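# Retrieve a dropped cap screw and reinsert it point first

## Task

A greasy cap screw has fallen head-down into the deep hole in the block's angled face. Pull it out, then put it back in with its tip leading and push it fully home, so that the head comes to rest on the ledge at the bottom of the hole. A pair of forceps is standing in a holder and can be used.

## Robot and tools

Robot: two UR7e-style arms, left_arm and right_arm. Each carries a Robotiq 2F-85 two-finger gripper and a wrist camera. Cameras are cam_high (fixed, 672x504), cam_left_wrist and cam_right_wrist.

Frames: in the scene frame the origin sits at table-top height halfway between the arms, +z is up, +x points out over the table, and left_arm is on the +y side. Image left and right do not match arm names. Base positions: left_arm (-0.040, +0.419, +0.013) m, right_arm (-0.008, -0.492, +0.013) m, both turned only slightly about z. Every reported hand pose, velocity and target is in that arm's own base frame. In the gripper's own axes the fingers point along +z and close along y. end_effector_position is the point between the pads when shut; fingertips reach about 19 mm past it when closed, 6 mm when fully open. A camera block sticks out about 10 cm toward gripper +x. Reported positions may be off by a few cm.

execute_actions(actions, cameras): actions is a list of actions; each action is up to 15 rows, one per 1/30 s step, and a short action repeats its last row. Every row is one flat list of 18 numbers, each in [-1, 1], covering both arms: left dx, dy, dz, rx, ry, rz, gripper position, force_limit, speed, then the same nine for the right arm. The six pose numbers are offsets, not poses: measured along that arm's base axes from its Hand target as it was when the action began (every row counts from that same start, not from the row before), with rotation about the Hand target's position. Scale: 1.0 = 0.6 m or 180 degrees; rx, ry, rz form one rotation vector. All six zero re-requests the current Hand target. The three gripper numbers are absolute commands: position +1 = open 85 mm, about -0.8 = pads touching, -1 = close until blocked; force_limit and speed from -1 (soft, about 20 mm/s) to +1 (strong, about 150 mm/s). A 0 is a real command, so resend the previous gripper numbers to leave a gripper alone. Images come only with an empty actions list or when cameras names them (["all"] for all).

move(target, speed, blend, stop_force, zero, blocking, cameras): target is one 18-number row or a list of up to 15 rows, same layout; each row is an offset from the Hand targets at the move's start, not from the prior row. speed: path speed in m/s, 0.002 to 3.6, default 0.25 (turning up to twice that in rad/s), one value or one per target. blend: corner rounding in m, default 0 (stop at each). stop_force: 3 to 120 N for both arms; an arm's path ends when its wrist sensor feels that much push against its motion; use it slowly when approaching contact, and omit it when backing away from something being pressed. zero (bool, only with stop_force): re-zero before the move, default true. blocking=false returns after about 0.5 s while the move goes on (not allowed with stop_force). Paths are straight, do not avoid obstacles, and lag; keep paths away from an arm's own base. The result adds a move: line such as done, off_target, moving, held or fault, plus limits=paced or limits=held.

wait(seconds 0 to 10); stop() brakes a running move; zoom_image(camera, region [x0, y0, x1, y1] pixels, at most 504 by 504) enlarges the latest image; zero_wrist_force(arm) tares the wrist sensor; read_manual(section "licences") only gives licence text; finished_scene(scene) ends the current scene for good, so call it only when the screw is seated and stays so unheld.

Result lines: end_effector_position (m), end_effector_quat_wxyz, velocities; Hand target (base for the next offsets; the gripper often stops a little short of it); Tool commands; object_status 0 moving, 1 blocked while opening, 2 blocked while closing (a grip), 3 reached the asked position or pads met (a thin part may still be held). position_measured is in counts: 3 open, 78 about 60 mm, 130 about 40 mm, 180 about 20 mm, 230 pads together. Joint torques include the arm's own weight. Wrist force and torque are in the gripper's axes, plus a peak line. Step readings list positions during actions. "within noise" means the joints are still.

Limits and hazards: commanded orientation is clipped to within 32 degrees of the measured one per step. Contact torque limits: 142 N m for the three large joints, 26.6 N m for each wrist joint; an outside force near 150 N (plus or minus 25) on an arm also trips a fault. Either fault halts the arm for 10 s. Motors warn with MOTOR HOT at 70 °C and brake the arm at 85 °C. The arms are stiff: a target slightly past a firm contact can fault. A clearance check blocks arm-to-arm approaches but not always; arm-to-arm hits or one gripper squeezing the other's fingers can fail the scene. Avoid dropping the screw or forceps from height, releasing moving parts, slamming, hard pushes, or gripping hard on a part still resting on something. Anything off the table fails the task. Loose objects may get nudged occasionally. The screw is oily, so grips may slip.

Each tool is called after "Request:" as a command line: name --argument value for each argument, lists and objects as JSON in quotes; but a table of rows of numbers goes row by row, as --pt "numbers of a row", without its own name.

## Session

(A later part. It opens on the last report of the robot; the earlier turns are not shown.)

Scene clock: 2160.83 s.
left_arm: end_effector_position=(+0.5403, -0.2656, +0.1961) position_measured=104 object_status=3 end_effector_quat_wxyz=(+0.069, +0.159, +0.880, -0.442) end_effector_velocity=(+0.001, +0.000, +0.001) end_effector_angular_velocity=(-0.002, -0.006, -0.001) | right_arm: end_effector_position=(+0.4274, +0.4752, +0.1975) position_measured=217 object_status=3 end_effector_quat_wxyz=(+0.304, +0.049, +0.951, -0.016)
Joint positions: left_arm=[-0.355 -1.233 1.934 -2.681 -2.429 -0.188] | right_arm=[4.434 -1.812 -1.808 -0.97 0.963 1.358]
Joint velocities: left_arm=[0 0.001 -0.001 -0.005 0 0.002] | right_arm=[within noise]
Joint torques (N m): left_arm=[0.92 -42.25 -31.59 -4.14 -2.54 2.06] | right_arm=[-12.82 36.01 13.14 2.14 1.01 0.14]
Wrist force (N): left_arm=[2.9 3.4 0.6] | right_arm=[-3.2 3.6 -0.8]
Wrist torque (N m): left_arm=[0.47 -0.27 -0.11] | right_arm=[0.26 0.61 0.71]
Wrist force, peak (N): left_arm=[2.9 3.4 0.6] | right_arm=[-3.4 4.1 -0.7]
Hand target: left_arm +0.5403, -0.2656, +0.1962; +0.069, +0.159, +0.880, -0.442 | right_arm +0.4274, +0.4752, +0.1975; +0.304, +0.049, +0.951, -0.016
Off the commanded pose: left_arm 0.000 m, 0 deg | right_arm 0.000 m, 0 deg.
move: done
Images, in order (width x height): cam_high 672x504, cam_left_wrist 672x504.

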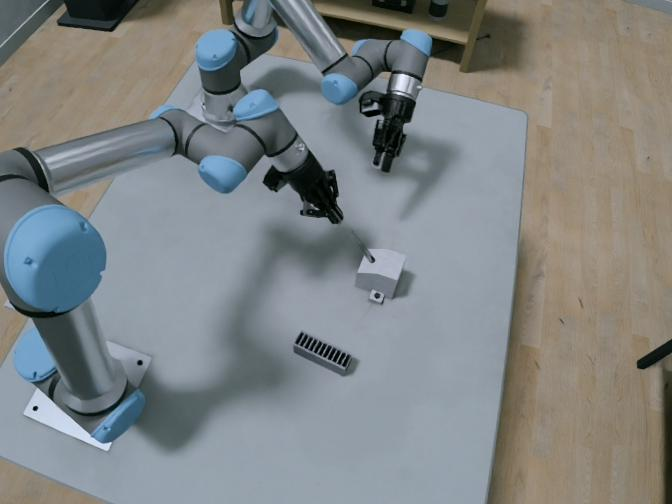

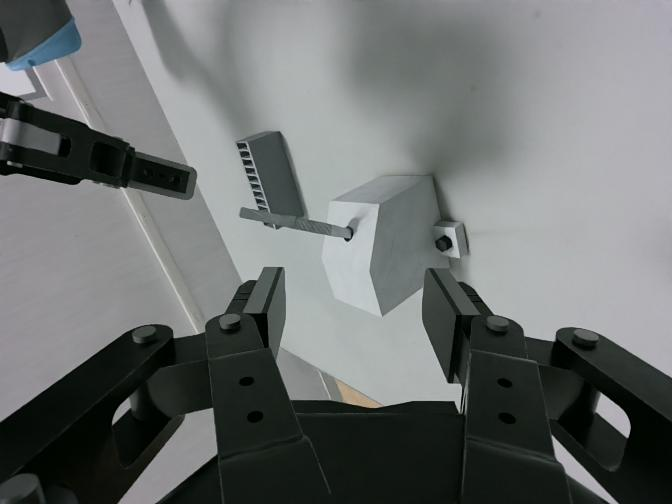

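Request:
move --target '[0,0,0,0,0,0,0.2,-0.4,0,0.0818,-0.0086,-0.1153,0,0,0,-0.3,-0.5,-1]' --speed 0.06 --stop_force 4 --cameras '["cam_left_wrist", "cam_right_wrist"]'

Request:
zoom_image --camera "cam_left_wrist" --region '[200, 130, 400, 280]'

Scene clock: 2423.50 s.
left_arm: end_effector_position=(+0.5403, -0.2656, +0.1962) position_measured=104 object_status=3 end_effector_quat_wxyz=(+0.069, +0.159, +0.880, -0.442) | right_arm: end_effector_position=(+0.4765, +0.4700, +0.1283) position_measured=167 object_status=3 end_effector_quat_wxyz=(+0.304, +0.049, +0.951, -0.016)
Joint positions: left_arm=[-0.355 -1.233 1.934 -2.681 -2.429 -0.188] | right_arm=[4.347 -1.957 -1.832 -0.743 0.976 1.254]
Joint torques (N m): left_arm=[5.92 -42.59 -30.4 -2.36 -2.9 2.29] | right_arm=[10.98 46.17 28.32 4.17 -3.37 1.51]
Wrist force (N): left_arm=[2.7 3.5 0.4] | right_arm=[-3.0 3.9 -0.5]
Wrist torque (N m): left_arm=[0.49 -0.23 -0.13] | right_arm=[0.31 0.57 0.61]
Wrist force, peak (N): left_arm=[3.0 3.5 0.5] | right_arm=[-3.4 4.2 -1.1]
Hand target: left_arm +0.5403, -0.2656, +0.1962; +0.069, +0.159, +0.880, -0.442 | right_arm +0.4765, +0.4700, +0.1283; +0.304, +0.049, +0.951, -0.016
Off the commanded pose: left_arm 0.000 m, 0 deg | right_arm 0.000 m, 0 deg.
move: done
Images, in order (width x height): cam_left_wrist 672x504, cam_right_wrist 672x504.

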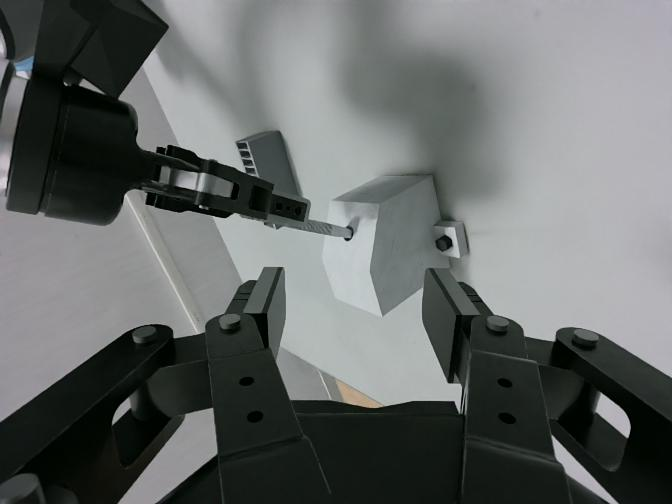

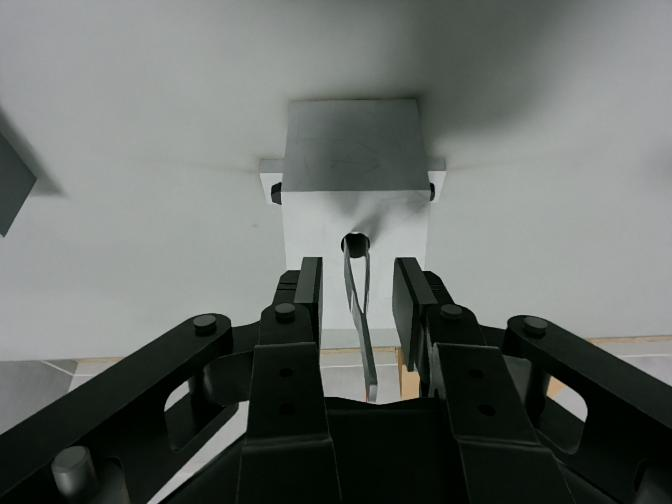

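Scaled by 2.520 from the camera's 672x504 image, which has a finer 960x720 frame.

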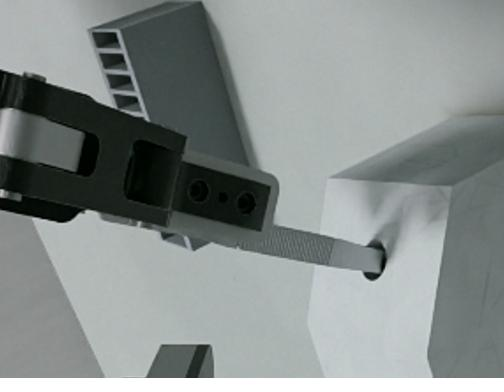

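Request:
move --target '[0,0,0,0,0,0,0.2,-0.4,0,0.0206,-0.0022,-0.0219,0,0,0,-0.3,-0.5,-1]' --speed 0.01 --stop_force 3 --cameras '["cam_left_wrist", "cam_right_wrist"]'

Request:
zoom_image --camera "cam_left_wrist" --region '[200, 130, 400, 280]'

Scene clock: 2451.87 s.
left_arm: end_effector_position=(+0.5403, -0.2656, +0.1962) position_measured=104 object_status=3 end_effector_quat_wxyz=(+0.069, +0.159, +0.880, -0.442) | right_arm: end_effector_position=(+0.4888, +0.4687, +0.1152) position_measured=167 object_status=3 end_effector_quat_wxyz=(+0.304, +0.049, +0.951, -0.016)
Joint positions: left_arm=[-0.355 -1.233 1.934 -2.681 -2.429 -0.188] | right_arm=[4.327 -1.99 -1.827 -0.7 0.98 1.229]
Joint torques (N m): left_arm=[5.95 -42.55 -30.12 -2.16 -2.86 2.15] | right_arm=[11.17 46.76 13.23 1.41 -1.16 1.23]
Wrist force (N): left_arm=[2.7 3.3 0.4] | right_arm=[-3.2 3.9 -0.4]
Wrist torque (N m): left_arm=[0.46 -0.24 -0.12] | right_arm=[0.32 0.60 0.70]
Wrist force, peak (N): left_arm=[3.0 3.4 0.5] | right_arm=[-3.7 4.1 -1.2]
Hand target: left_arm +0.5403, -0.2656, +0.1962; +0.069, +0.159, +0.880, -0.442 | right_arm +0.4888, +0.4687, +0.1152; +0.304, +0.049, +0.951, -0.016
Off the commanded pose: left_arm 0.000 m, 0 deg | right_arm 0.000 m, 0 deg.
move: done
Images, in order (width x height): cam_left_wrist 672x504, cam_right_wrist 672x504.

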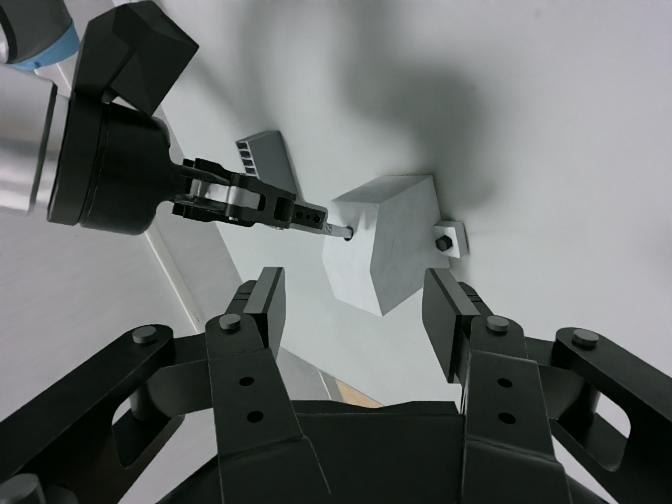

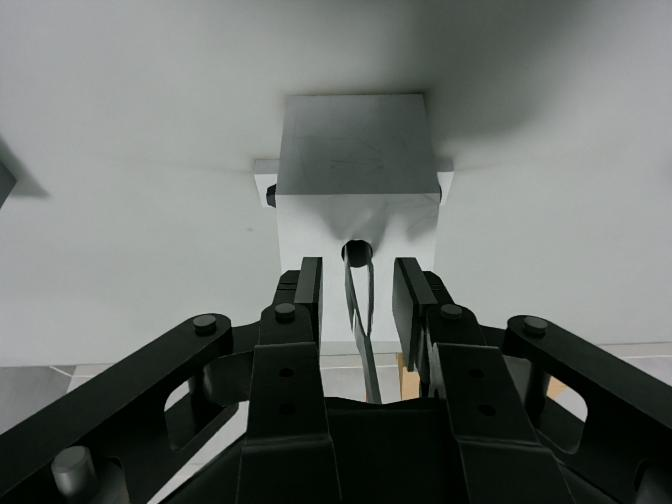

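Scaled by 2.520 from the camera's 672x504 image, which has a finer 960x720 frame.

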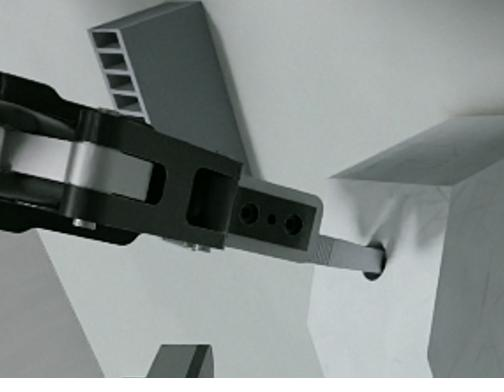

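Request:
zoom_image --camera "cam_right_wrist" --region '[300, 220, 420, 410]'

Scaled by 2.653 from the camera's 672x504 image, which has a finer 960x720 frame.

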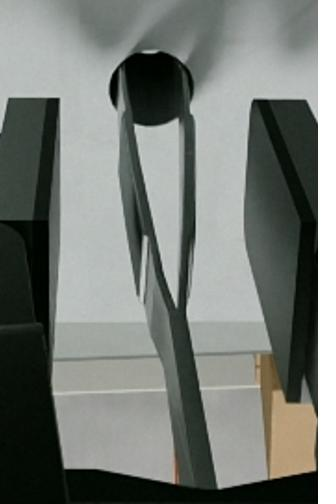

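Request:
execute_actions --actions '[[[0,0,0,0,0,0,0.2,-0.4,0,0,0,0,0,0,0,-0.6,-0.5,-1]],[[0,0,0,0,0,0,0.2,-0.4,0,0,0,0,0,0,0,-0.6,-0.5,-1]]]' --cameras '["cam_left_wrist", "cam_right_wrist"]'

Request:
zoom_image --camera "cam_right_wrist" --region '[300, 220, 420, 410]'

Request:
zoom_image --camera "cam_left_wrist" --region '[200, 130, 400, 280]'

Scene clock: 2508.80 s.
left_arm: end_effector_position=(+0.5403, -0.2656, +0.1962) position_measured=104 object_status=3 end_effector_quat_wxyz=(+0.069, +0.159, +0.880, -0.442) | right_arm: end_effector_position=(+0.4888, +0.4687, +0.1152) position_measured=205 object_status=3 end_effector_quat_wxyz=(+0.304, +0.049, +0.951, -0.016)
Joint positions: left_arm=[-0.355 -1.233 1.934 -2.681 -2.429 -0.188] | right_arm=[4.327 -1.99 -1.827 -0.7 0.98 1.229]
Joint torques (N m): left_arm=[6.15 -42.01 -29.89 -2.21 -2.78 1.9] | right_arm=[11.24 47.4 10.91 1.43 -3.2 1.23]
Wrist force (N): left_arm=[2.9 3.3 0.5] | right_arm=[-3.2 4.3 -0.8]
Wrist torque (N m): left_arm=[0.45 -0.26 -0.13] | right_arm=[0.34 0.59 0.71]
Wrist force, peak (N): left_arm=[3.0 3.4 0.6] | right_arm=[-3.2 4.4 -0.8]
Hand target: left_arm +0.5403, -0.2656, +0.1962; +0.069, +0.159, +0.880, -0.442 | right_arm +0.4888, +0.4687, +0.1152; +0.304, +0.049, +0.951, -0.016
Off the commanded pose: left_arm 0.000 m, 0 deg | right_arm 0.000 m, 0 deg.
Step readings (end_effector_position of left_arm | right_arm):
0: (+0.5403, -0.2656, +0.1962) | (+0.4888, +0.4687, +0.1152)
1: (+0.5403, -0.2656, +0.1962) | (+0.4888, +0.4687, +0.1152)
2: (+0.5403, -0.2656, +0.1962) | (+0.4888, +0.4687, +0.1152)
4: (+0.5403, -0.2656, +0.1962) | (+0.4888, +0.4687, +0.1152)
8: (+0.5403, -0.2656, +0.1962) | (+0.4888, +0.4687, +0.1152)
15: (+0.5403, -0.2656, +0.1962) | (+0.4888, +0.4687, +0.1152)
16: (+0.5403, -0.2656, +0.1962) | (+0.4888, +0.4687, +0.1152)
17: (+0.5403, -0.2656, +0.1962) | (+0.4888, +0.4687, +0.1152)
19: (+0.5403, -0.2656, +0.1962) | (+0.4888, +0.4687, +0.1152)
23: (+0.5403, -0.2656, +0.1962) | (+0.4888, +0.4687, +0.1152)
30: (+0.5403, -0.2656, +0.1962) | (+0.4888, +0.4687, +0.1152)
Images, in order (width x height): cam_left_wrist 672x504, cam_right_wrist 672x504.

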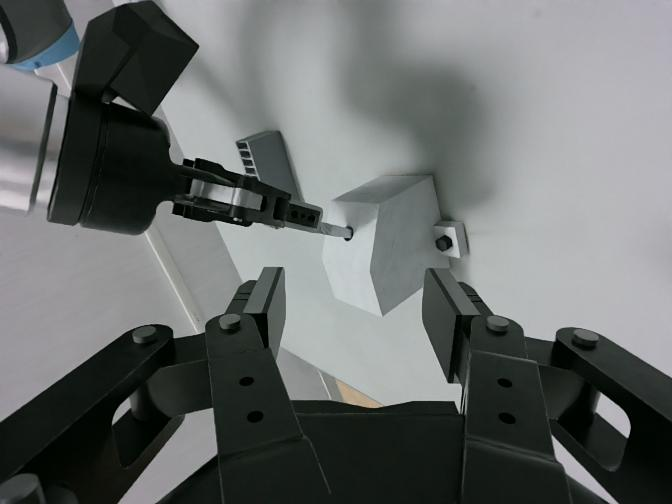

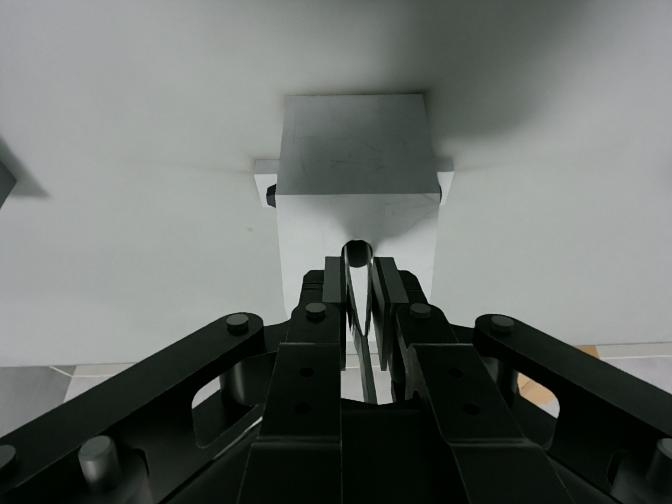

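Scaled by 2.653 from the camera's 672x504 image, which has a finer 960x720 frame.

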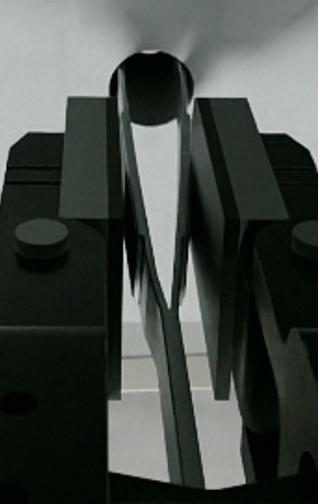

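Scaled by 2.520 from the camera's 672x504 image, which has a finer 960x720 frame.

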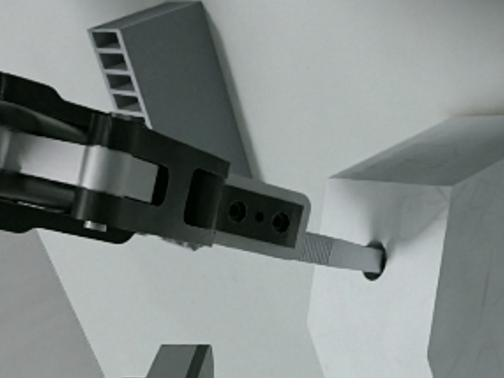

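Request:
execute_actions --actions '[[[0,0,0,0,0,0,0.2,-0.4,0,0,0,0,0,0,0,-0.62,-0.5,-1]]]'

Request:
execute_actions --actions '[[[0,0,0,0,0,0,0.2,-0.4,0,0,0,0,0,0,0,-0.635,-0.5,-1]]]'

Request:
execute_actions --actions '[[[0,0,0,0,0,0,0.2,-0.4,0,0,0,0,0,0,0,-0.65,-0.5,-1]]]'

Scene clock: 2521.93 s.
left_arm: end_effector_position=(+0.5403, -0.2656, +0.1962) position_measured=104 object_status=3 end_effector_quat_wxyz=(+0.069, +0.159, +0.880, -0.442) | right_arm: end_effector_position=(+0.4888, +0.4687, +0.1152) position_measured=208 object_status=3 end_effector_quat_wxyz=(+0.304, +0.049, +0.951, -0.016)
Joint positions: left_arm=[-0.355 -1.233 1.934 -2.681 -2.429 -0.188] | right_arm=[4.327 -1.99 -1.827 -0.7 0.98 1.229]
Joint torques (N m): left_arm=[6.49 -41.83 -29.16 -2.22 -2.87 1.91] | right_arm=[9.7 46.73 11.48 1.55 -3.16 1.11]
Wrist force (N): left_arm=[2.7 3.3 0.5] | right_arm=[-2.9 4.0 -0.6]
Wrist torque (N m): left_arm=[0.45 -0.24 -0.13] | right_arm=[0.29 0.56 0.70]
Wrist force, peak (N): left_arm=[3.2 3.4 0.5] | right_arm=[-3.3 4.5 -0.8]
Hand target: left_arm +0.5403, -0.2656, +0.1962; +0.069, +0.159, +0.880, -0.442 | right_arm +0.4888, +0.4687, +0.1152; +0.304, +0.049, +0.951, -0.016
Off the commanded pose: left_arm 0.000 m, 0 deg | right_arm 0.000 m, 0 deg.
Step readings (end_effector_position of left_arm | right_arm):
0: (+0.5403, -0.2656, +0.1962) | (+0.4888, +0.4687, +0.1152)
1: (+0.5403, -0.2656, +0.1962) | (+0.4888, +0.4687, +0.1152)
2: (+0.5403, -0.2656, +0.1962) | (+0.4888, +0.4687, +0.1152)
4: (+0.5403, -0.2656, +0.1962) | (+0.4888, +0.4687, +0.1152)
8: (+0.5403, -0.2656, +0.1962) | (+0.4888, +0.4687, +0.1152)
15: (+0.5403, -0.2656, +0.1962) | (+0.4888, +0.4687, +0.1152)

Scene clock: 2522.63 s.
left_arm: end_effector_position=(+0.5403, -0.2656, +0.1962) position_measured=104 object_status=3 end_effector_quat_wxyz=(+0.069, +0.159, +0.880, -0.442) | right_arm: end_effector_position=(+0.4888, +0.4687, +0.1152) position_measured=208 object_status=3 end_effector_quat_wxyz=(+0.304, +0.049, +0.951, -0.016)
Joint positions: left_arm=[-0.355 -1.233 1.934 -2.681 -2.429 -0.188] | right_arm=[4.327 -1.99 -1.827 -0.7 0.98 1.229]
Joint torques (N m): left_arm=[6.51 -42.22 -28.84 -2.25 -2.83 1.87] | right_arm=[9.35 46.74 10.82 1.48 -3.21 1.12]
Wrist force (N): left_arm=[2.8 3.3 0.5] | right_arm=[-3.0 4.2 -0.7]
Wrist torque (N m): left_arm=[0.45 -0.24 -0.13] | right_arm=[0.34 0.59 0.71]
Wrist force, peak (N): left_arm=[2.8 3.5 0.5] | right_arm=[-3.2 4.4 -0.9]
Hand target: left_arm +0.5403, -0.2656, +0.1962; +0.069, +0.159, +0.880, -0.442 | right_arm +0.4888, +0.4687, +0.1152; +0.304, +0.049, +0.951, -0.016
Off the commanded pose: left_arm 0.000 m, 0 deg | right_arm 0.000 m, 0 deg.
Step readings (end_effector_position of left_arm | right_arm):
0: (+0.5403, -0.2656, +0.1962) | (+0.4888, +0.4687, +0.1152)
1: (+0.5403, -0.2656, +0.1962) | (+0.4888, +0.4687, +0.1152)
2: (+0.5403, -0.2656, +0.1962) | (+0.4888, +0.4687, +0.1152)
4: (+0.5403, -0.2656, +0.1962) | (+0.4888, +0.4687, +0.1152)
8: (+0.5403, -0.2656, +0.1962) | (+0.4888, +0.4687, +0.1152)
15: (+0.5403, -0.2656, +0.1962) | (+0.4888, +0.4687, +0.1152)

Scene clock: 2523.33 s.
left_arm: end_effector_position=(+0.5403, -0.2656, +0.1962) position_measured=104 object_status=3 end_effector_quat_wxyz=(+0.069, +0.159, +0.880, -0.442) | right_arm: end_effector_position=(+0.4888, +0.4687, +0.1152) position_measured=210 object_status=3 end_effector_quat_wxyz=(+0.304, +0.049, +0.951, -0.016)
Joint positions: left_arm=[-0.355 -1.233 1.934 -2.681 -2.429 -0.188] | right_arm=[4.327 -1.99 -1.827 -0.7 0.98 1.229]
Joint torques (N m): left_arm=[5.56 -41.66 -29.01 -2.17 -2.8 1.99] | right_arm=[9.21 46.78 10.78 1.6 -3.21 1.1]
Wrist force (N): left_arm=[2.8 3.2 0.5] | right_arm=[-2.9 3.8 -0.5]
Wrist torque (N m): left_arm=[0.44 -0.25 -0.12] | right_arm=[0.31 0.56 0.70]
Wrist force, peak (N): left_arm=[2.9 3.4 0.5] | right_arm=[-3.1 4.1 -0.6]
Hand target: left_arm +0.5403, -0.2656, +0.1962; +0.069, +0.159, +0.880, -0.442 | right_arm +0.4888, +0.4687, +0.1152; +0.304, +0.049, +0.951, -0.016
Off the commanded pose: left_arm 0.000 m, 0 deg | right_arm 0.000 m, 0 deg.
Step readings (end_effector_position of left_arm | right_arm):
0: (+0.5403, -0.2656, +0.1962) | (+0.4888, +0.4687, +0.1152)
1: (+0.5403, -0.2656, +0.1962) | (+0.4888, +0.4687, +0.1152)
2: (+0.5403, -0.2656, +0.1962) | (+0.4888, +0.4687, +0.1152)
4: (+0.5403, -0.2656, +0.1962) | (+0.4888, +0.4687, +0.1152)
8: (+0.5403, -0.2656, +0.1962) | (+0.4888, +0.4687, +0.1152)
15: (+0.5403, -0.2656, +0.1962) | (+0.4888, +0.4687, +0.1152)

Request:
execute_actions --actions '[[[0,0,0,0,0,0,0.2,-0.4,0,0,0,0,0,0,0,-0.66,-0.5,-1]]]' --cameras '["cam_left_wrist", "cam_right_wrist"]'

Request:
zoom_image --camera "cam_right_wrist" --region '[300, 220, 420, 410]'

Scene clock: 2537.37 s.
left_arm: end_effector_position=(+0.5403, -0.2656, +0.1962) position_measured=104 object_status=3 end_effector_quat_wxyz=(+0.069, +0.159, +0.880, -0.442) | right_arm: end_effector_position=(+0.4888, +0.4687, +0.1152) position_measured=212 object_status=3 end_effector_quat_wxyz=(+0.304, +0.049, +0.951, -0.016)
Joint positions: left_arm=[-0.355 -1.233 1.934 -2.681 -2.429 -0.188] | right_arm=[4.327 -1.99 -1.827 -0.7 0.98 1.229]
Joint torques (N m): left_arm=[5.79 -41.66 -28.9 -2.16 -2.75 1.86] | right_arm=[8.48 46.69 11.81 1.62 -3.13 1.06]
Wrist force (N): left_arm=[2.9 3.3 0.6] | right_arm=[-3.2 3.9 -0.7]
Wrist torque (N m): left_arm=[0.46 -0.26 -0.12] | right_arm=[0.32 0.58 0.70]
Wrist force, peak (N): left_arm=[3.0 3.5 0.5] | right_arm=[-3.2 4.3 -0.8]
Hand target: left_arm +0.5403, -0.2656, +0.1962; +0.069, +0.159, +0.880, -0.442 | right_arm +0.4888, +0.4687, +0.1152; +0.304, +0.049, +0.951, -0.016
Off the commanded pose: left_arm 0.000 m, 0 deg | right_arm 0.000 m, 0 deg.
Step readings (end_effector_position of left_arm | right_arm):
0: (+0.5403, -0.2656, +0.1962) | (+0.4888, +0.4687, +0.1152)
1: (+0.5403, -0.2656, +0.1962) | (+0.4888, +0.4687, +0.1152)
2: (+0.5403, -0.2656, +0.1962) | (+0.4888, +0.4687, +0.1152)
4: (+0.5403, -0.2656, +0.1962) | (+0.4888, +0.4687, +0.1152)
8: (+0.5403, -0.2656, +0.1962) | (+0.4888, +0.4687, +0.1152)
15: (+0.5403, -0.2656, +0.1962) | (+0.4888, +0.4687, +0.1152)
Images, in order (width x height): cam_left_wrist 672x504, cam_right_wrist 672x504.

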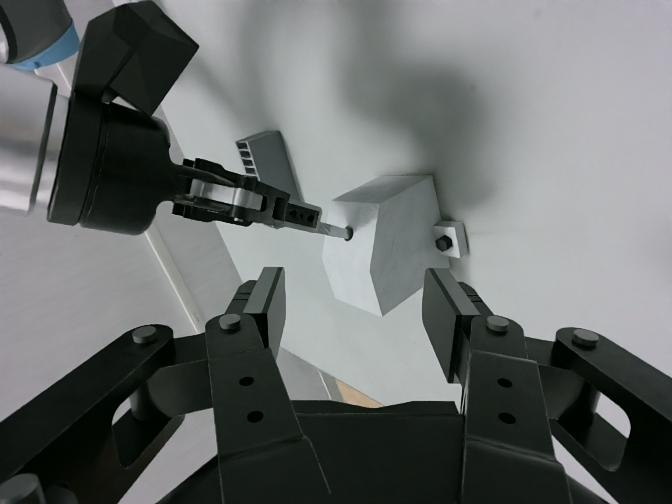

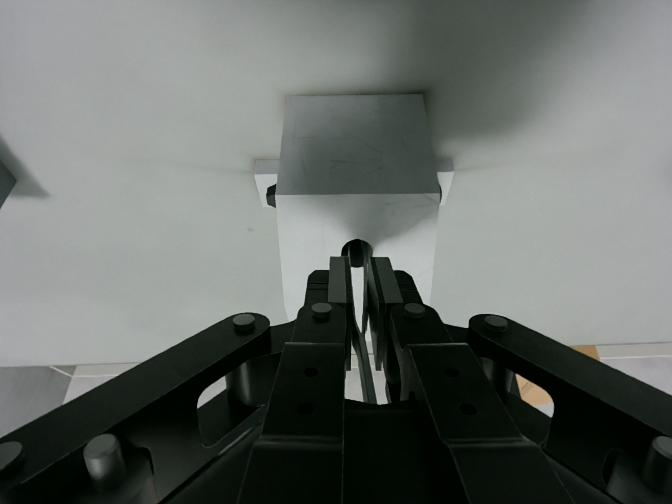

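Scaled by 2.653 from the camera's 672x504 image, which has a finer 960x720 frame.

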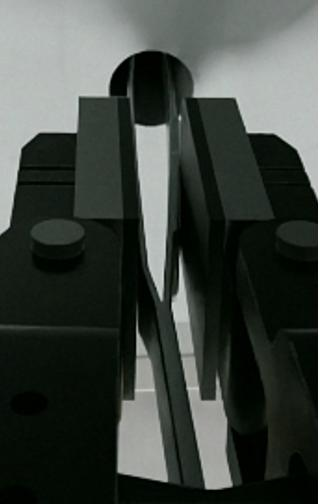

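Request:
zoom_image --camera "cam_right_wrist" --region '[332, 232, 382, 272]'

Request:
zoom_image --camera "cam_left_wrist" --region '[310, 200, 380, 255]'

Scaled by 10.080 from the camera's 672x504 image, which has a finer 960x720 frame.

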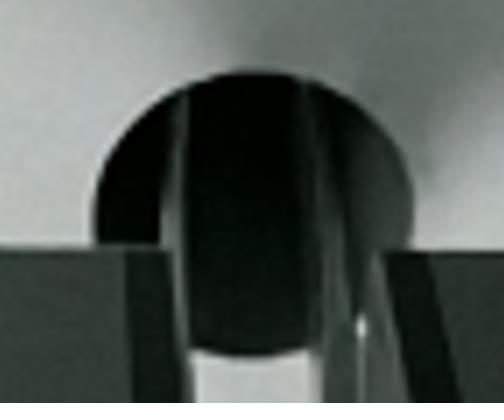

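Scaled by 7.200 from the camera's 672x504 image, which has a finer 960x720 frame.

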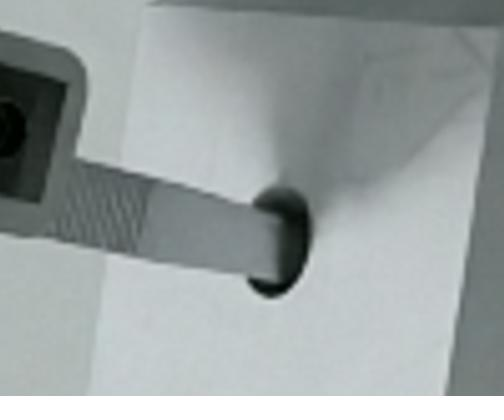

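Request:
move --target '[0,0,0,0,0,0,0.2,-0.4,0,-0.0674,0.0071,0.095,0,0,0,-0.66,-0.5,-1]' --speed 0.04 --cameras '["cam_left_wrist", "cam_right_wrist"]'

Request:
zoom_image --camera "cam_left_wrist" --region '[180, 130, 380, 280]'

Request:
zoom_image --camera "cam_right_wrist" --region '[300, 190, 420, 380]'

Scene clock: 2584.97 s.
left_arm: end_effector_position=(+0.5403, -0.2656, +0.1962) position_measured=104 object_status=3 end_effector_quat_wxyz=(+0.069, +0.159, +0.880, -0.442) | right_arm: end_effector_position=(+0.4483, +0.4731, +0.1724) position_measured=212 object_status=3 end_effector_quat_wxyz=(+0.304, +0.049, +0.951, -0.016) end_effector_velocity=(+0.001, +0.000, -0.001) end_effector_angular_velocity=(+0.001, +0.000, +0.001)
Joint positions: left_arm=[-0.355 -1.233 1.934 -2.681 -2.429 -0.188] | right_arm=[4.396 -1.865 -1.819 -0.88 0.968 1.312]
Joint velocities: left_arm=[within noise] | right_arm=[-0.002 -0.003 -0.001 0.006 0 -0.003]
Joint torques (N m): left_arm=[4.67 -41.52 -27.92 -2.28 -2.89 1.68] | right_arm=[-15.55 22.7 18.13 5.09 -2.31 -1.57]
Wrist force (N): left_arm=[2.9 3.4 0.5] | right_arm=[-2.8 3.8 -0.5]
Wrist torque (N m): left_arm=[0.47 -0.25 -0.12] | right_arm=[0.30 0.54 0.64]
Wrist force, peak (N): left_arm=[2.9 3.5 0.7] | right_arm=[-3.2 4.5 -0.5]
Hand target: left_arm +0.5403, -0.2656, +0.1962; +0.069, +0.159, +0.880, -0.442 | right_arm +0.4484, +0.4730, +0.1722; +0.304, +0.049, +0.951, -0.016
Off the commanded pose: left_arm 0.000 m, 0 deg | right_arm 0.000 m, 0 deg.
move: done
Images, in order (width x height): cam_left_wrist 672x504, cam_right_wrist 672x504.

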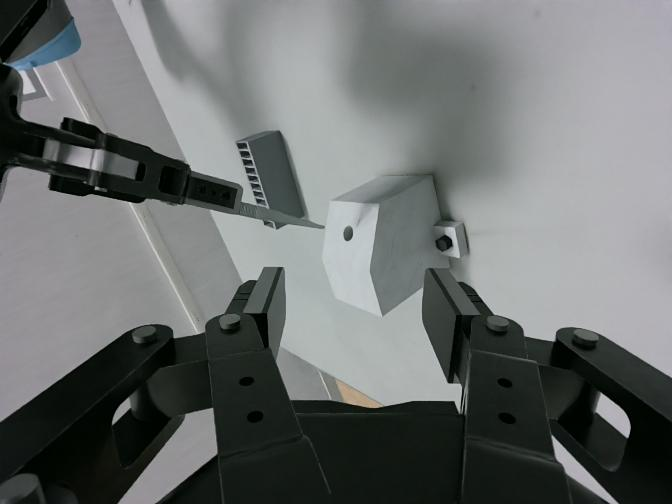

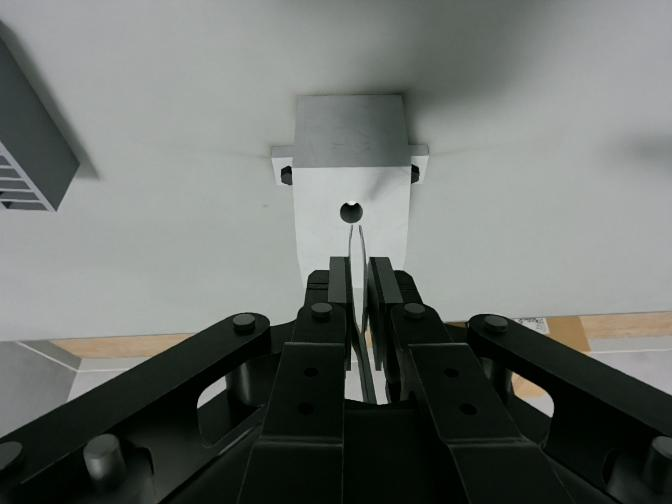

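Scaled by 2.520 from the camera's 672x504 image, which has a finer 960x720 frame.

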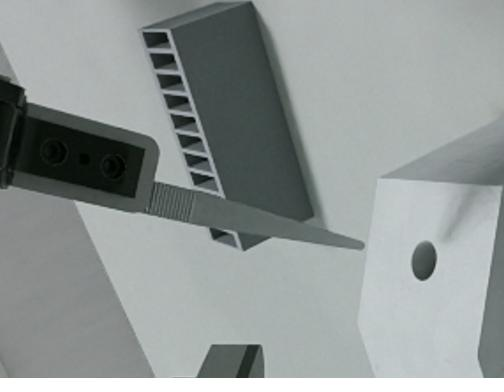

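Scaled by 2.653 from the camera's 672x504 image, which has a finer 960x720 frame.

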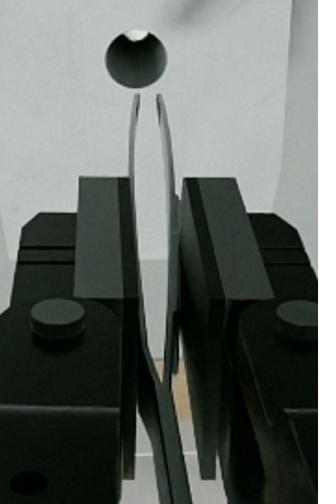

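Request:
zoom_image --camera "cam_right_wrist" --region '[330, 190, 380, 240]'

Request:
zoom_image --camera "cam_left_wrist" --region '[300, 200, 380, 260]'

Scaled by 10.080 from the camera's 672x504 image, which has a finer 960x720 frame.

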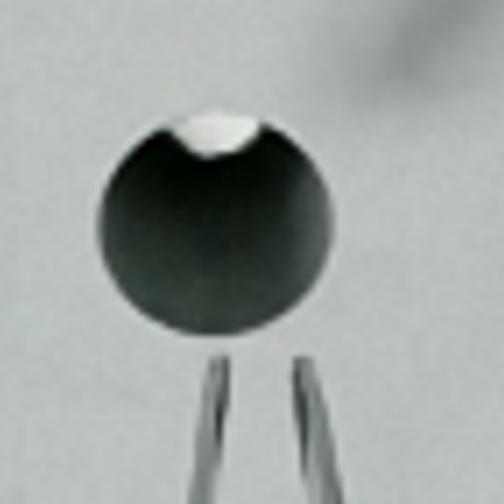

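Scaled by 6.300 from the camera's 672x504 image, which has a finer 960x720 frame.

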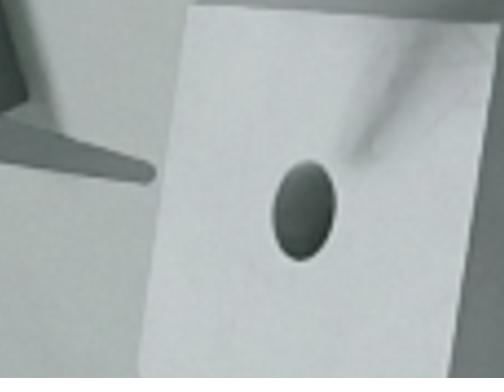

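Request:
move --target '[0,0,0,0,0,0,0.2,-0.4,0,-0.0202,0.0021,-0.0145,0,0,0,-0.66,-0.5,-1]' --speed 0.05

Request:
move --target '[0,0,0,0,0,0,0.2,-0.4,0,0.0385,-0.004,-0.0543,0,0,0,-0.66,-0.5,-1]' --speed 0.01 --stop_force 3 --cameras '["cam_left_wrist", "cam_right_wrist"]'

Request:
zoom_image --camera "cam_left_wrist" --region '[180, 130, 380, 280]'

Request:
zoom_image --camera "cam_right_wrist" --region '[300, 190, 420, 380]'

Scene clock: 2685.77 s.
left_arm: end_effector_position=(+0.5403, -0.2656, +0.1962) position_measured=104 object_status=3 end_effector_quat_wxyz=(+0.069, +0.159, +0.880, -0.442) | right_arm: end_effector_position=(+0.4361, +0.4743, +0.1634) position_measured=212 object_status=3 end_effector_quat_wxyz=(+0.304, +0.049, +0.951, -0.016) end_effector_velocity=(+0.000, +0.002, +0.002) end_effector_angular_velocity=(+0.000, -0.002, +0.005)
Joint positions: left_arm=[-0.355 -1.233 1.934 -2.681 -2.429 -0.188] | right_arm=[4.418 -1.863 -1.844 -0.872 0.965 1.338]
Joint velocities: left_arm=[within noise] | right_arm=[0.001 0 0.004 -0.001 -0.001 -0.005]
Joint torques (N m): left_arm=[5.96 -41.1 -27.54 -2.29 -2.8 1.74] | right_arm=[-12.47 41.2 29.14 2.71 -2.54 -2.42]
Wrist force (N): left_arm=[2.7 3.3 0.6] | right_arm=[-3.2 3.8 -0.4]
Wrist torque (N m): left_arm=[0.46 -0.24 -0.12] | right_arm=[0.31 0.61 0.64]
Wrist force, peak (N): left_arm=[3.0 3.4 0.5] | right_arm=[-3.5 3.9 -0.1]
Hand target: left_arm +0.5403, -0.2656, +0.1962; +0.069, +0.159, +0.880, -0.442 | right_arm +0.4363, +0.4742, +0.1635; +0.304, +0.049, +0.951, -0.016
Off the commanded pose: left_arm 0.000 m, 0 deg | right_arm 0.000 m, 0 deg.
move: done

Scene clock: 2689.90 s.
left_arm: end_effector_position=(+0.5403, -0.2656, +0.1962) position_measured=104 object_status=3 end_effector_quat_wxyz=(+0.069, +0.159, +0.880, -0.442) | right_arm: end_effector_position=(+0.4523, +0.4726, +0.1409) position_measured=212 object_status=3 end_effector_quat_wxyz=(+0.304, +0.049, +0.951, -0.016)
Joint positions: left_arm=[-0.355 -1.233 1.934 -2.681 -2.429 -0.188] | right_arm=[4.389 -1.911 -1.851 -0.798 0.969 1.304]
Joint torques (N m): left_arm=[5.78 -40.76 -27 -2.23 -2.77 1.52] | right_arm=[11.09 44.66 28.56 3.54 -3.4 1.46]
Wrist force (N): left_arm=[2.9 3.3 0.5] | right_arm=[-3.1 3.9 -0.3]
Wrist torque (N m): left_arm=[0.46 -0.26 -0.13] | right_arm=[0.31 0.59 0.67]
Wrist force, peak (N): left_arm=[3.0 3.4 0.5] | right_arm=[-3.1 3.6 -3.4]
Hand target: left_arm +0.5403, -0.2656, +0.1962; +0.069, +0.159, +0.880, -0.442 | right_arm +0.4523, +0.4726, +0.1409; +0.304, +0.049, +0.951, -0.016 (not the last commanded pose)
Off the commanded pose: left_arm 0.000 m, 0 deg | right_arm 0.012 m, 0 deg.
move: contact (right_arm)
Images, in order (width x height): cam_left_wrist 672x504, cam_right_wrist 672x504.

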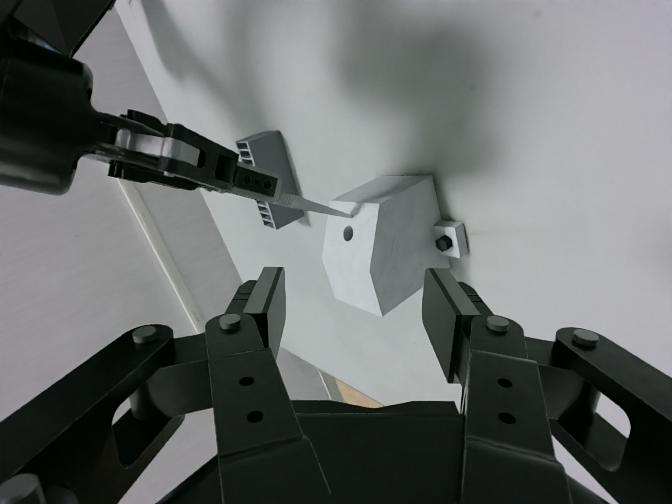

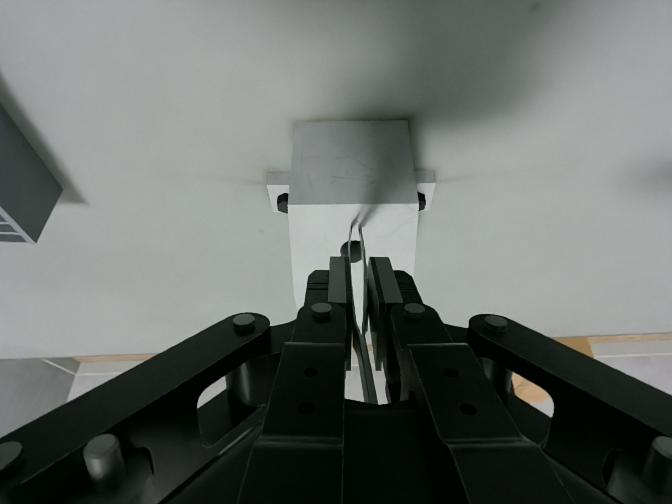

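Scaled by 2.520 from the camera's 672x504 image, which has a finer 960x720 frame.

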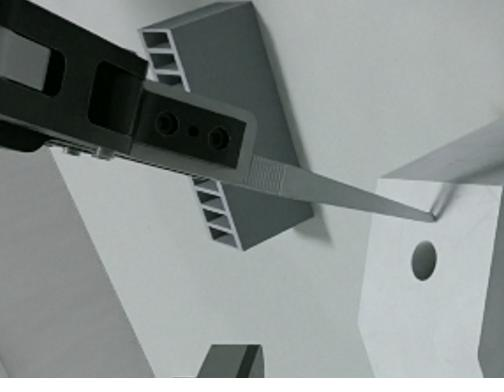

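Scaled by 2.653 from the camera's 672x504 image, which has a finer 960x720 frame.

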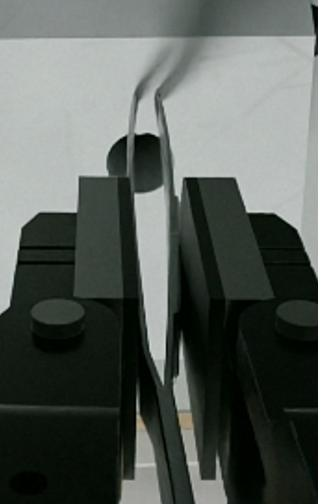

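Request:
move --pt "0 0 0 0 0 0 0.2 -0.4 0 -0.0048 0.0005 0.0068 0 0 0 -0.66 -0.5 -1" --pt "0 0 0 0 0 0 0.2 -0.4 0 0.017 -0.0035 0.0225 0 0 0 -0.66 -0.5 -1" --speed 0.05 --cameras '["cam_left_wrist", "cam_right_wrist"]'

Request:
zoom_image --camera "cam_left_wrist" --region '[280, 190, 380, 265]'

Request:
zoom_image --camera "cam_right_wrist" --region '[310, 190, 400, 280]'

Scene clock: 2730.90 s.
left_arm: end_effector_position=(+0.5403, -0.2656, +0.1962) position_measured=104 object_status=3 end_effector_quat_wxyz=(+0.069, +0.159, +0.880, -0.442) | right_arm: end_effector_position=(+0.4626, +0.4704, +0.1545) position_measured=212 object_status=3 end_effector_quat_wxyz=(+0.304, +0.050, +0.951, -0.016) end_effector_velocity=(-0.003, +0.001, -0.002) end_effector_angular_velocity=(+0.002, +0.001, -0.001)
Joint positions: left_arm=[-0.355 -1.233 1.934 -2.681 -2.429 -0.188] | right_arm=[4.371 -1.902 -1.826 -0.819 0.972 1.282]
Joint velocities: left_arm=[within noise] | right_arm=[0.005 0 -0.003 0.001 0.001 0.008]
Joint torques (N m): left_arm=[6.06 -40.69 -26.42 -2.15 -2.73 1.62] | right_arm=[11.02 24.88 11.24 4.07 -0.22 1.57]
Wrist force (N): left_arm=[2.8 3.3 0.4] | right_arm=[-3.0 3.8 -0.3]
Wrist torque (N m): left_arm=[0.46 -0.25 -0.13] | right_arm=[0.31 0.58 0.62]
Wrist force, peak (N): left_arm=[2.9 3.5 0.5] | right_arm=[-3.8 3.7 -0.4]
Hand target: left_arm +0.5403, -0.2656, +0.1962; +0.069, +0.159, +0.880, -0.442 | right_arm +0.4625, +0.4705, +0.1544; +0.304, +0.049, +0.951, -0.016
Off the commanded pose: left_arm 0.000 m, 0 deg | right_arm 0.000 m, 0 deg.
move: done
Images, in order (width x height): cam_left_wrist 672x504, cam_right_wrist 672x504.

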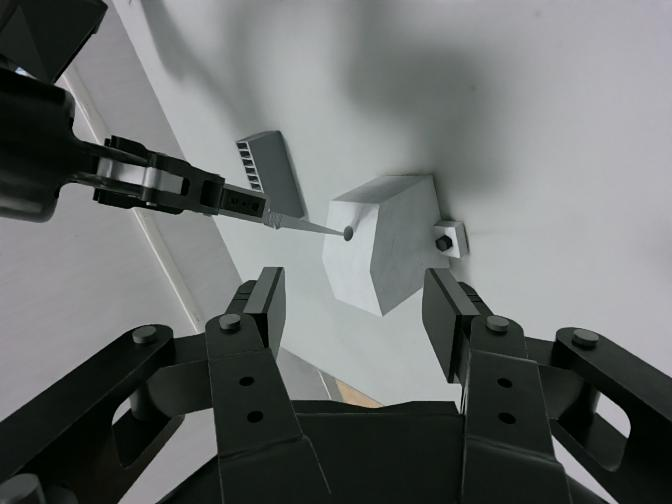

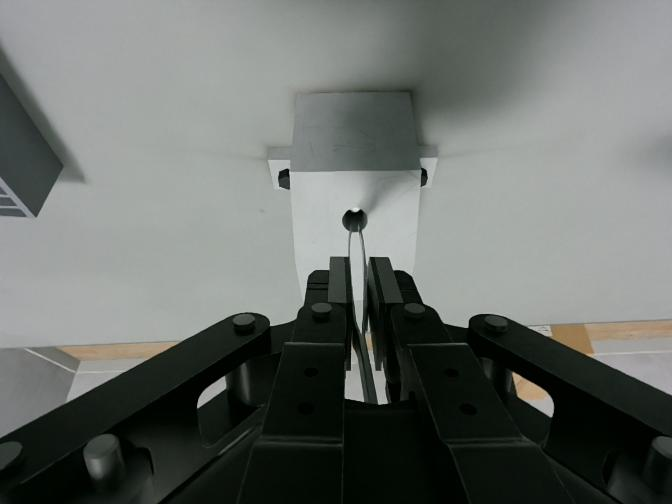

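Scaled by 5.040 from the camera's 672x504 image, which has a finer 960x720 frame.

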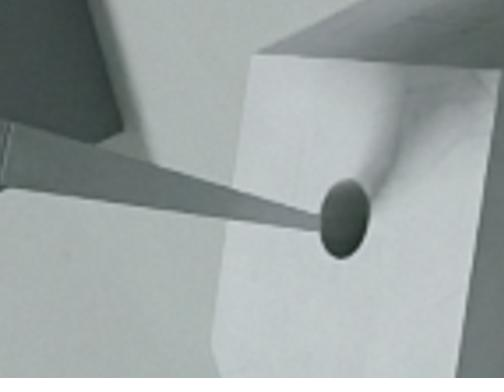

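Scaled by 5.600 from the camera's 672x504 image, which has a finer 960x720 frame.

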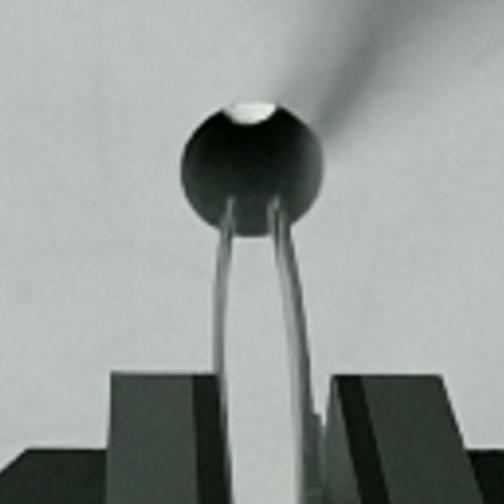

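Request:
move --target '[0,0,0,0,0,0,0.2,-0.4,0,-0.0020,0.0002,-0.0015,0,0,0,-0.68,-0.5,-1]' --speed 0.02

Request:
move --target '[0,0,0,0,0,0,0.2,-0.4,0,0.0578,-0.0061,-0.0814,0,0,0,-0.68,-0.5,-1]' --speed 0.01 --stop_force 3 --cameras '["cam_left_wrist", "cam_right_wrist"]'

Scene clock: 2753.57 s.
left_arm: end_effector_position=(+0.5403, -0.2656, +0.1962) position_measured=104 object_status=3 end_effector_quat_wxyz=(+0.069, +0.159, +0.880, -0.442) | right_arm: end_effector_position=(+0.4613, +0.4706, +0.1534) position_measured=214 object_status=3 end_effector_quat_wxyz=(+0.304, +0.049, +0.951, -0.016)
Joint positions: left_arm=[-0.355 -1.233 1.934 -2.681 -2.429 -0.188] | right_arm=[4.373 -1.902 -1.828 -0.818 0.971 1.285]
Joint torques (N m): left_arm=[5.64 -40.3 -26.17 -2.21 -2.66 1.28] | right_arm=[6.84 41.78 15.9 4.71 -3.3 0.78]
Wrist force (N): left_arm=[2.8 3.3 0.6] | right_arm=[-3.1 3.9 -0.5]
Wrist torque (N m): left_arm=[0.45 -0.25 -0.13] | right_arm=[0.32 0.60 0.61]
Wrist force, peak (N): left_arm=[3.0 3.5 0.7] | right_arm=[-3.3 4.0 -0.3]
Hand target: left_arm +0.5403, -0.2656, +0.1962; +0.069, +0.159, +0.880, -0.442 | right_arm +0.4613, +0.4706, +0.1535; +0.304, +0.049, +0.951, -0.016
Off the commanded pose: left_arm 0.000 m, 0 deg | right_arm 0.000 m, 0 deg.
move: done

Scene clock: 2757.40 s.
left_arm: end_effector_position=(+0.5403, -0.2656, +0.1962) position_measured=104 object_status=3 end_effector_quat_wxyz=(+0.069, +0.159, +0.880, -0.442) | right_arm: end_effector_position=(+0.4772, +0.4689, +0.1310) position_measured=214 object_status=3 end_effector_quat_wxyz=(+0.304, +0.049, +0.951, -0.016)
Joint positions: left_arm=[-0.355 -1.233 1.934 -2.681 -2.429 -0.188] | right_arm=[4.346 -1.952 -1.831 -0.747 0.976 1.252]
Joint torques (N m): left_arm=[6.26 -40.31 -25.25 -2.3 -2.78 1.34] | right_arm=[11.31 45.61 12.47 3.39 -3.31 1.48]
Wrist force (N): left_arm=[2.7 3.1 0.3] | right_arm=[-3.0 3.8 -0.5]
Wrist torque (N m): left_arm=[0.43 -0.22 -0.12] | right_arm=[0.30 0.58 0.68]
Wrist force, peak (N): left_arm=[3.0 3.5 0.5] | right_arm=[-3.4 3.9 -5.1]
Hand target: left_arm +0.5403, -0.2656, +0.1962; +0.069, +0.159, +0.880, -0.442 | right_arm +0.4772, +0.4689, +0.1310; +0.304, +0.049, +0.951, -0.016 (not the last commanded pose)
Off the commanded pose: left_arm 0.000 m, 0 deg | right_arm 0.032 m, 0 deg.
move: contact (right_arm)
Images, in order (width x height): cam_left_wrist 672x504, cam_right_wrist 672x504.

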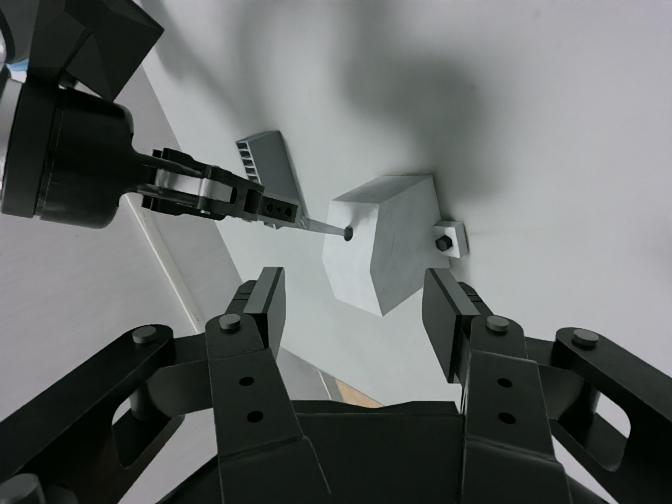

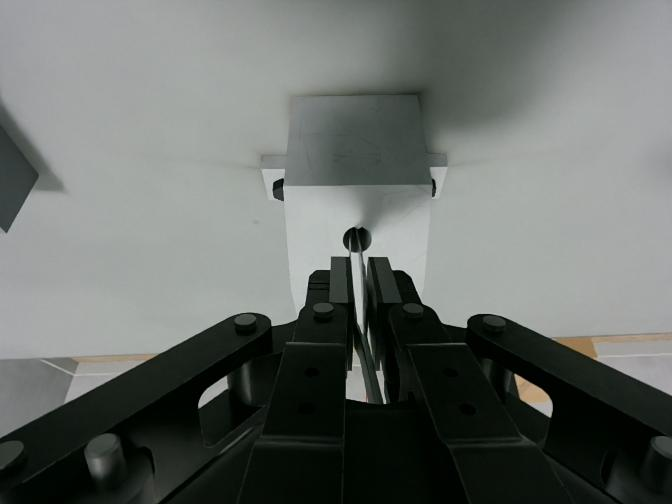

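Request:
zoom_image --camera "cam_right_wrist" --region '[332, 215, 382, 265]'

Request:
zoom_image --camera "cam_left_wrist" --region '[280, 190, 380, 265]'

Scaled by 10.080 from the camera's 672x504 image, which has a finer 960x720 frame.

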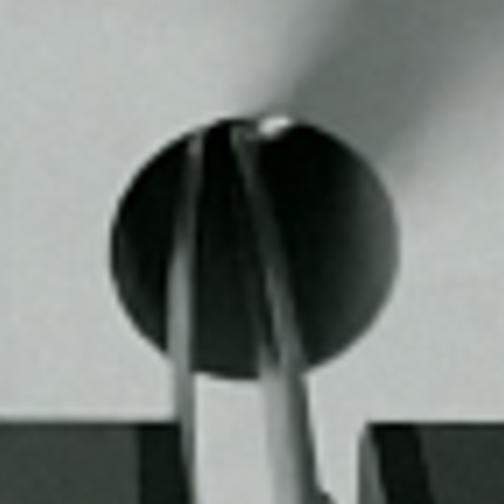

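Scaled by 5.040 from the camera's 672x504 image, which has a finer 960x720 frame.

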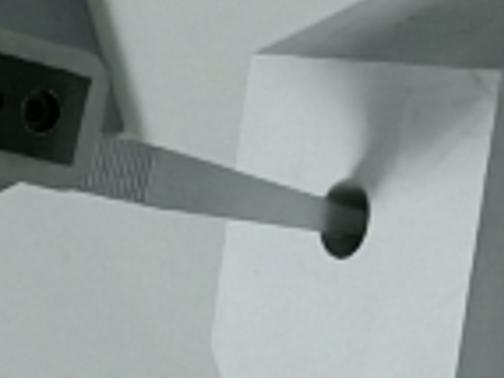

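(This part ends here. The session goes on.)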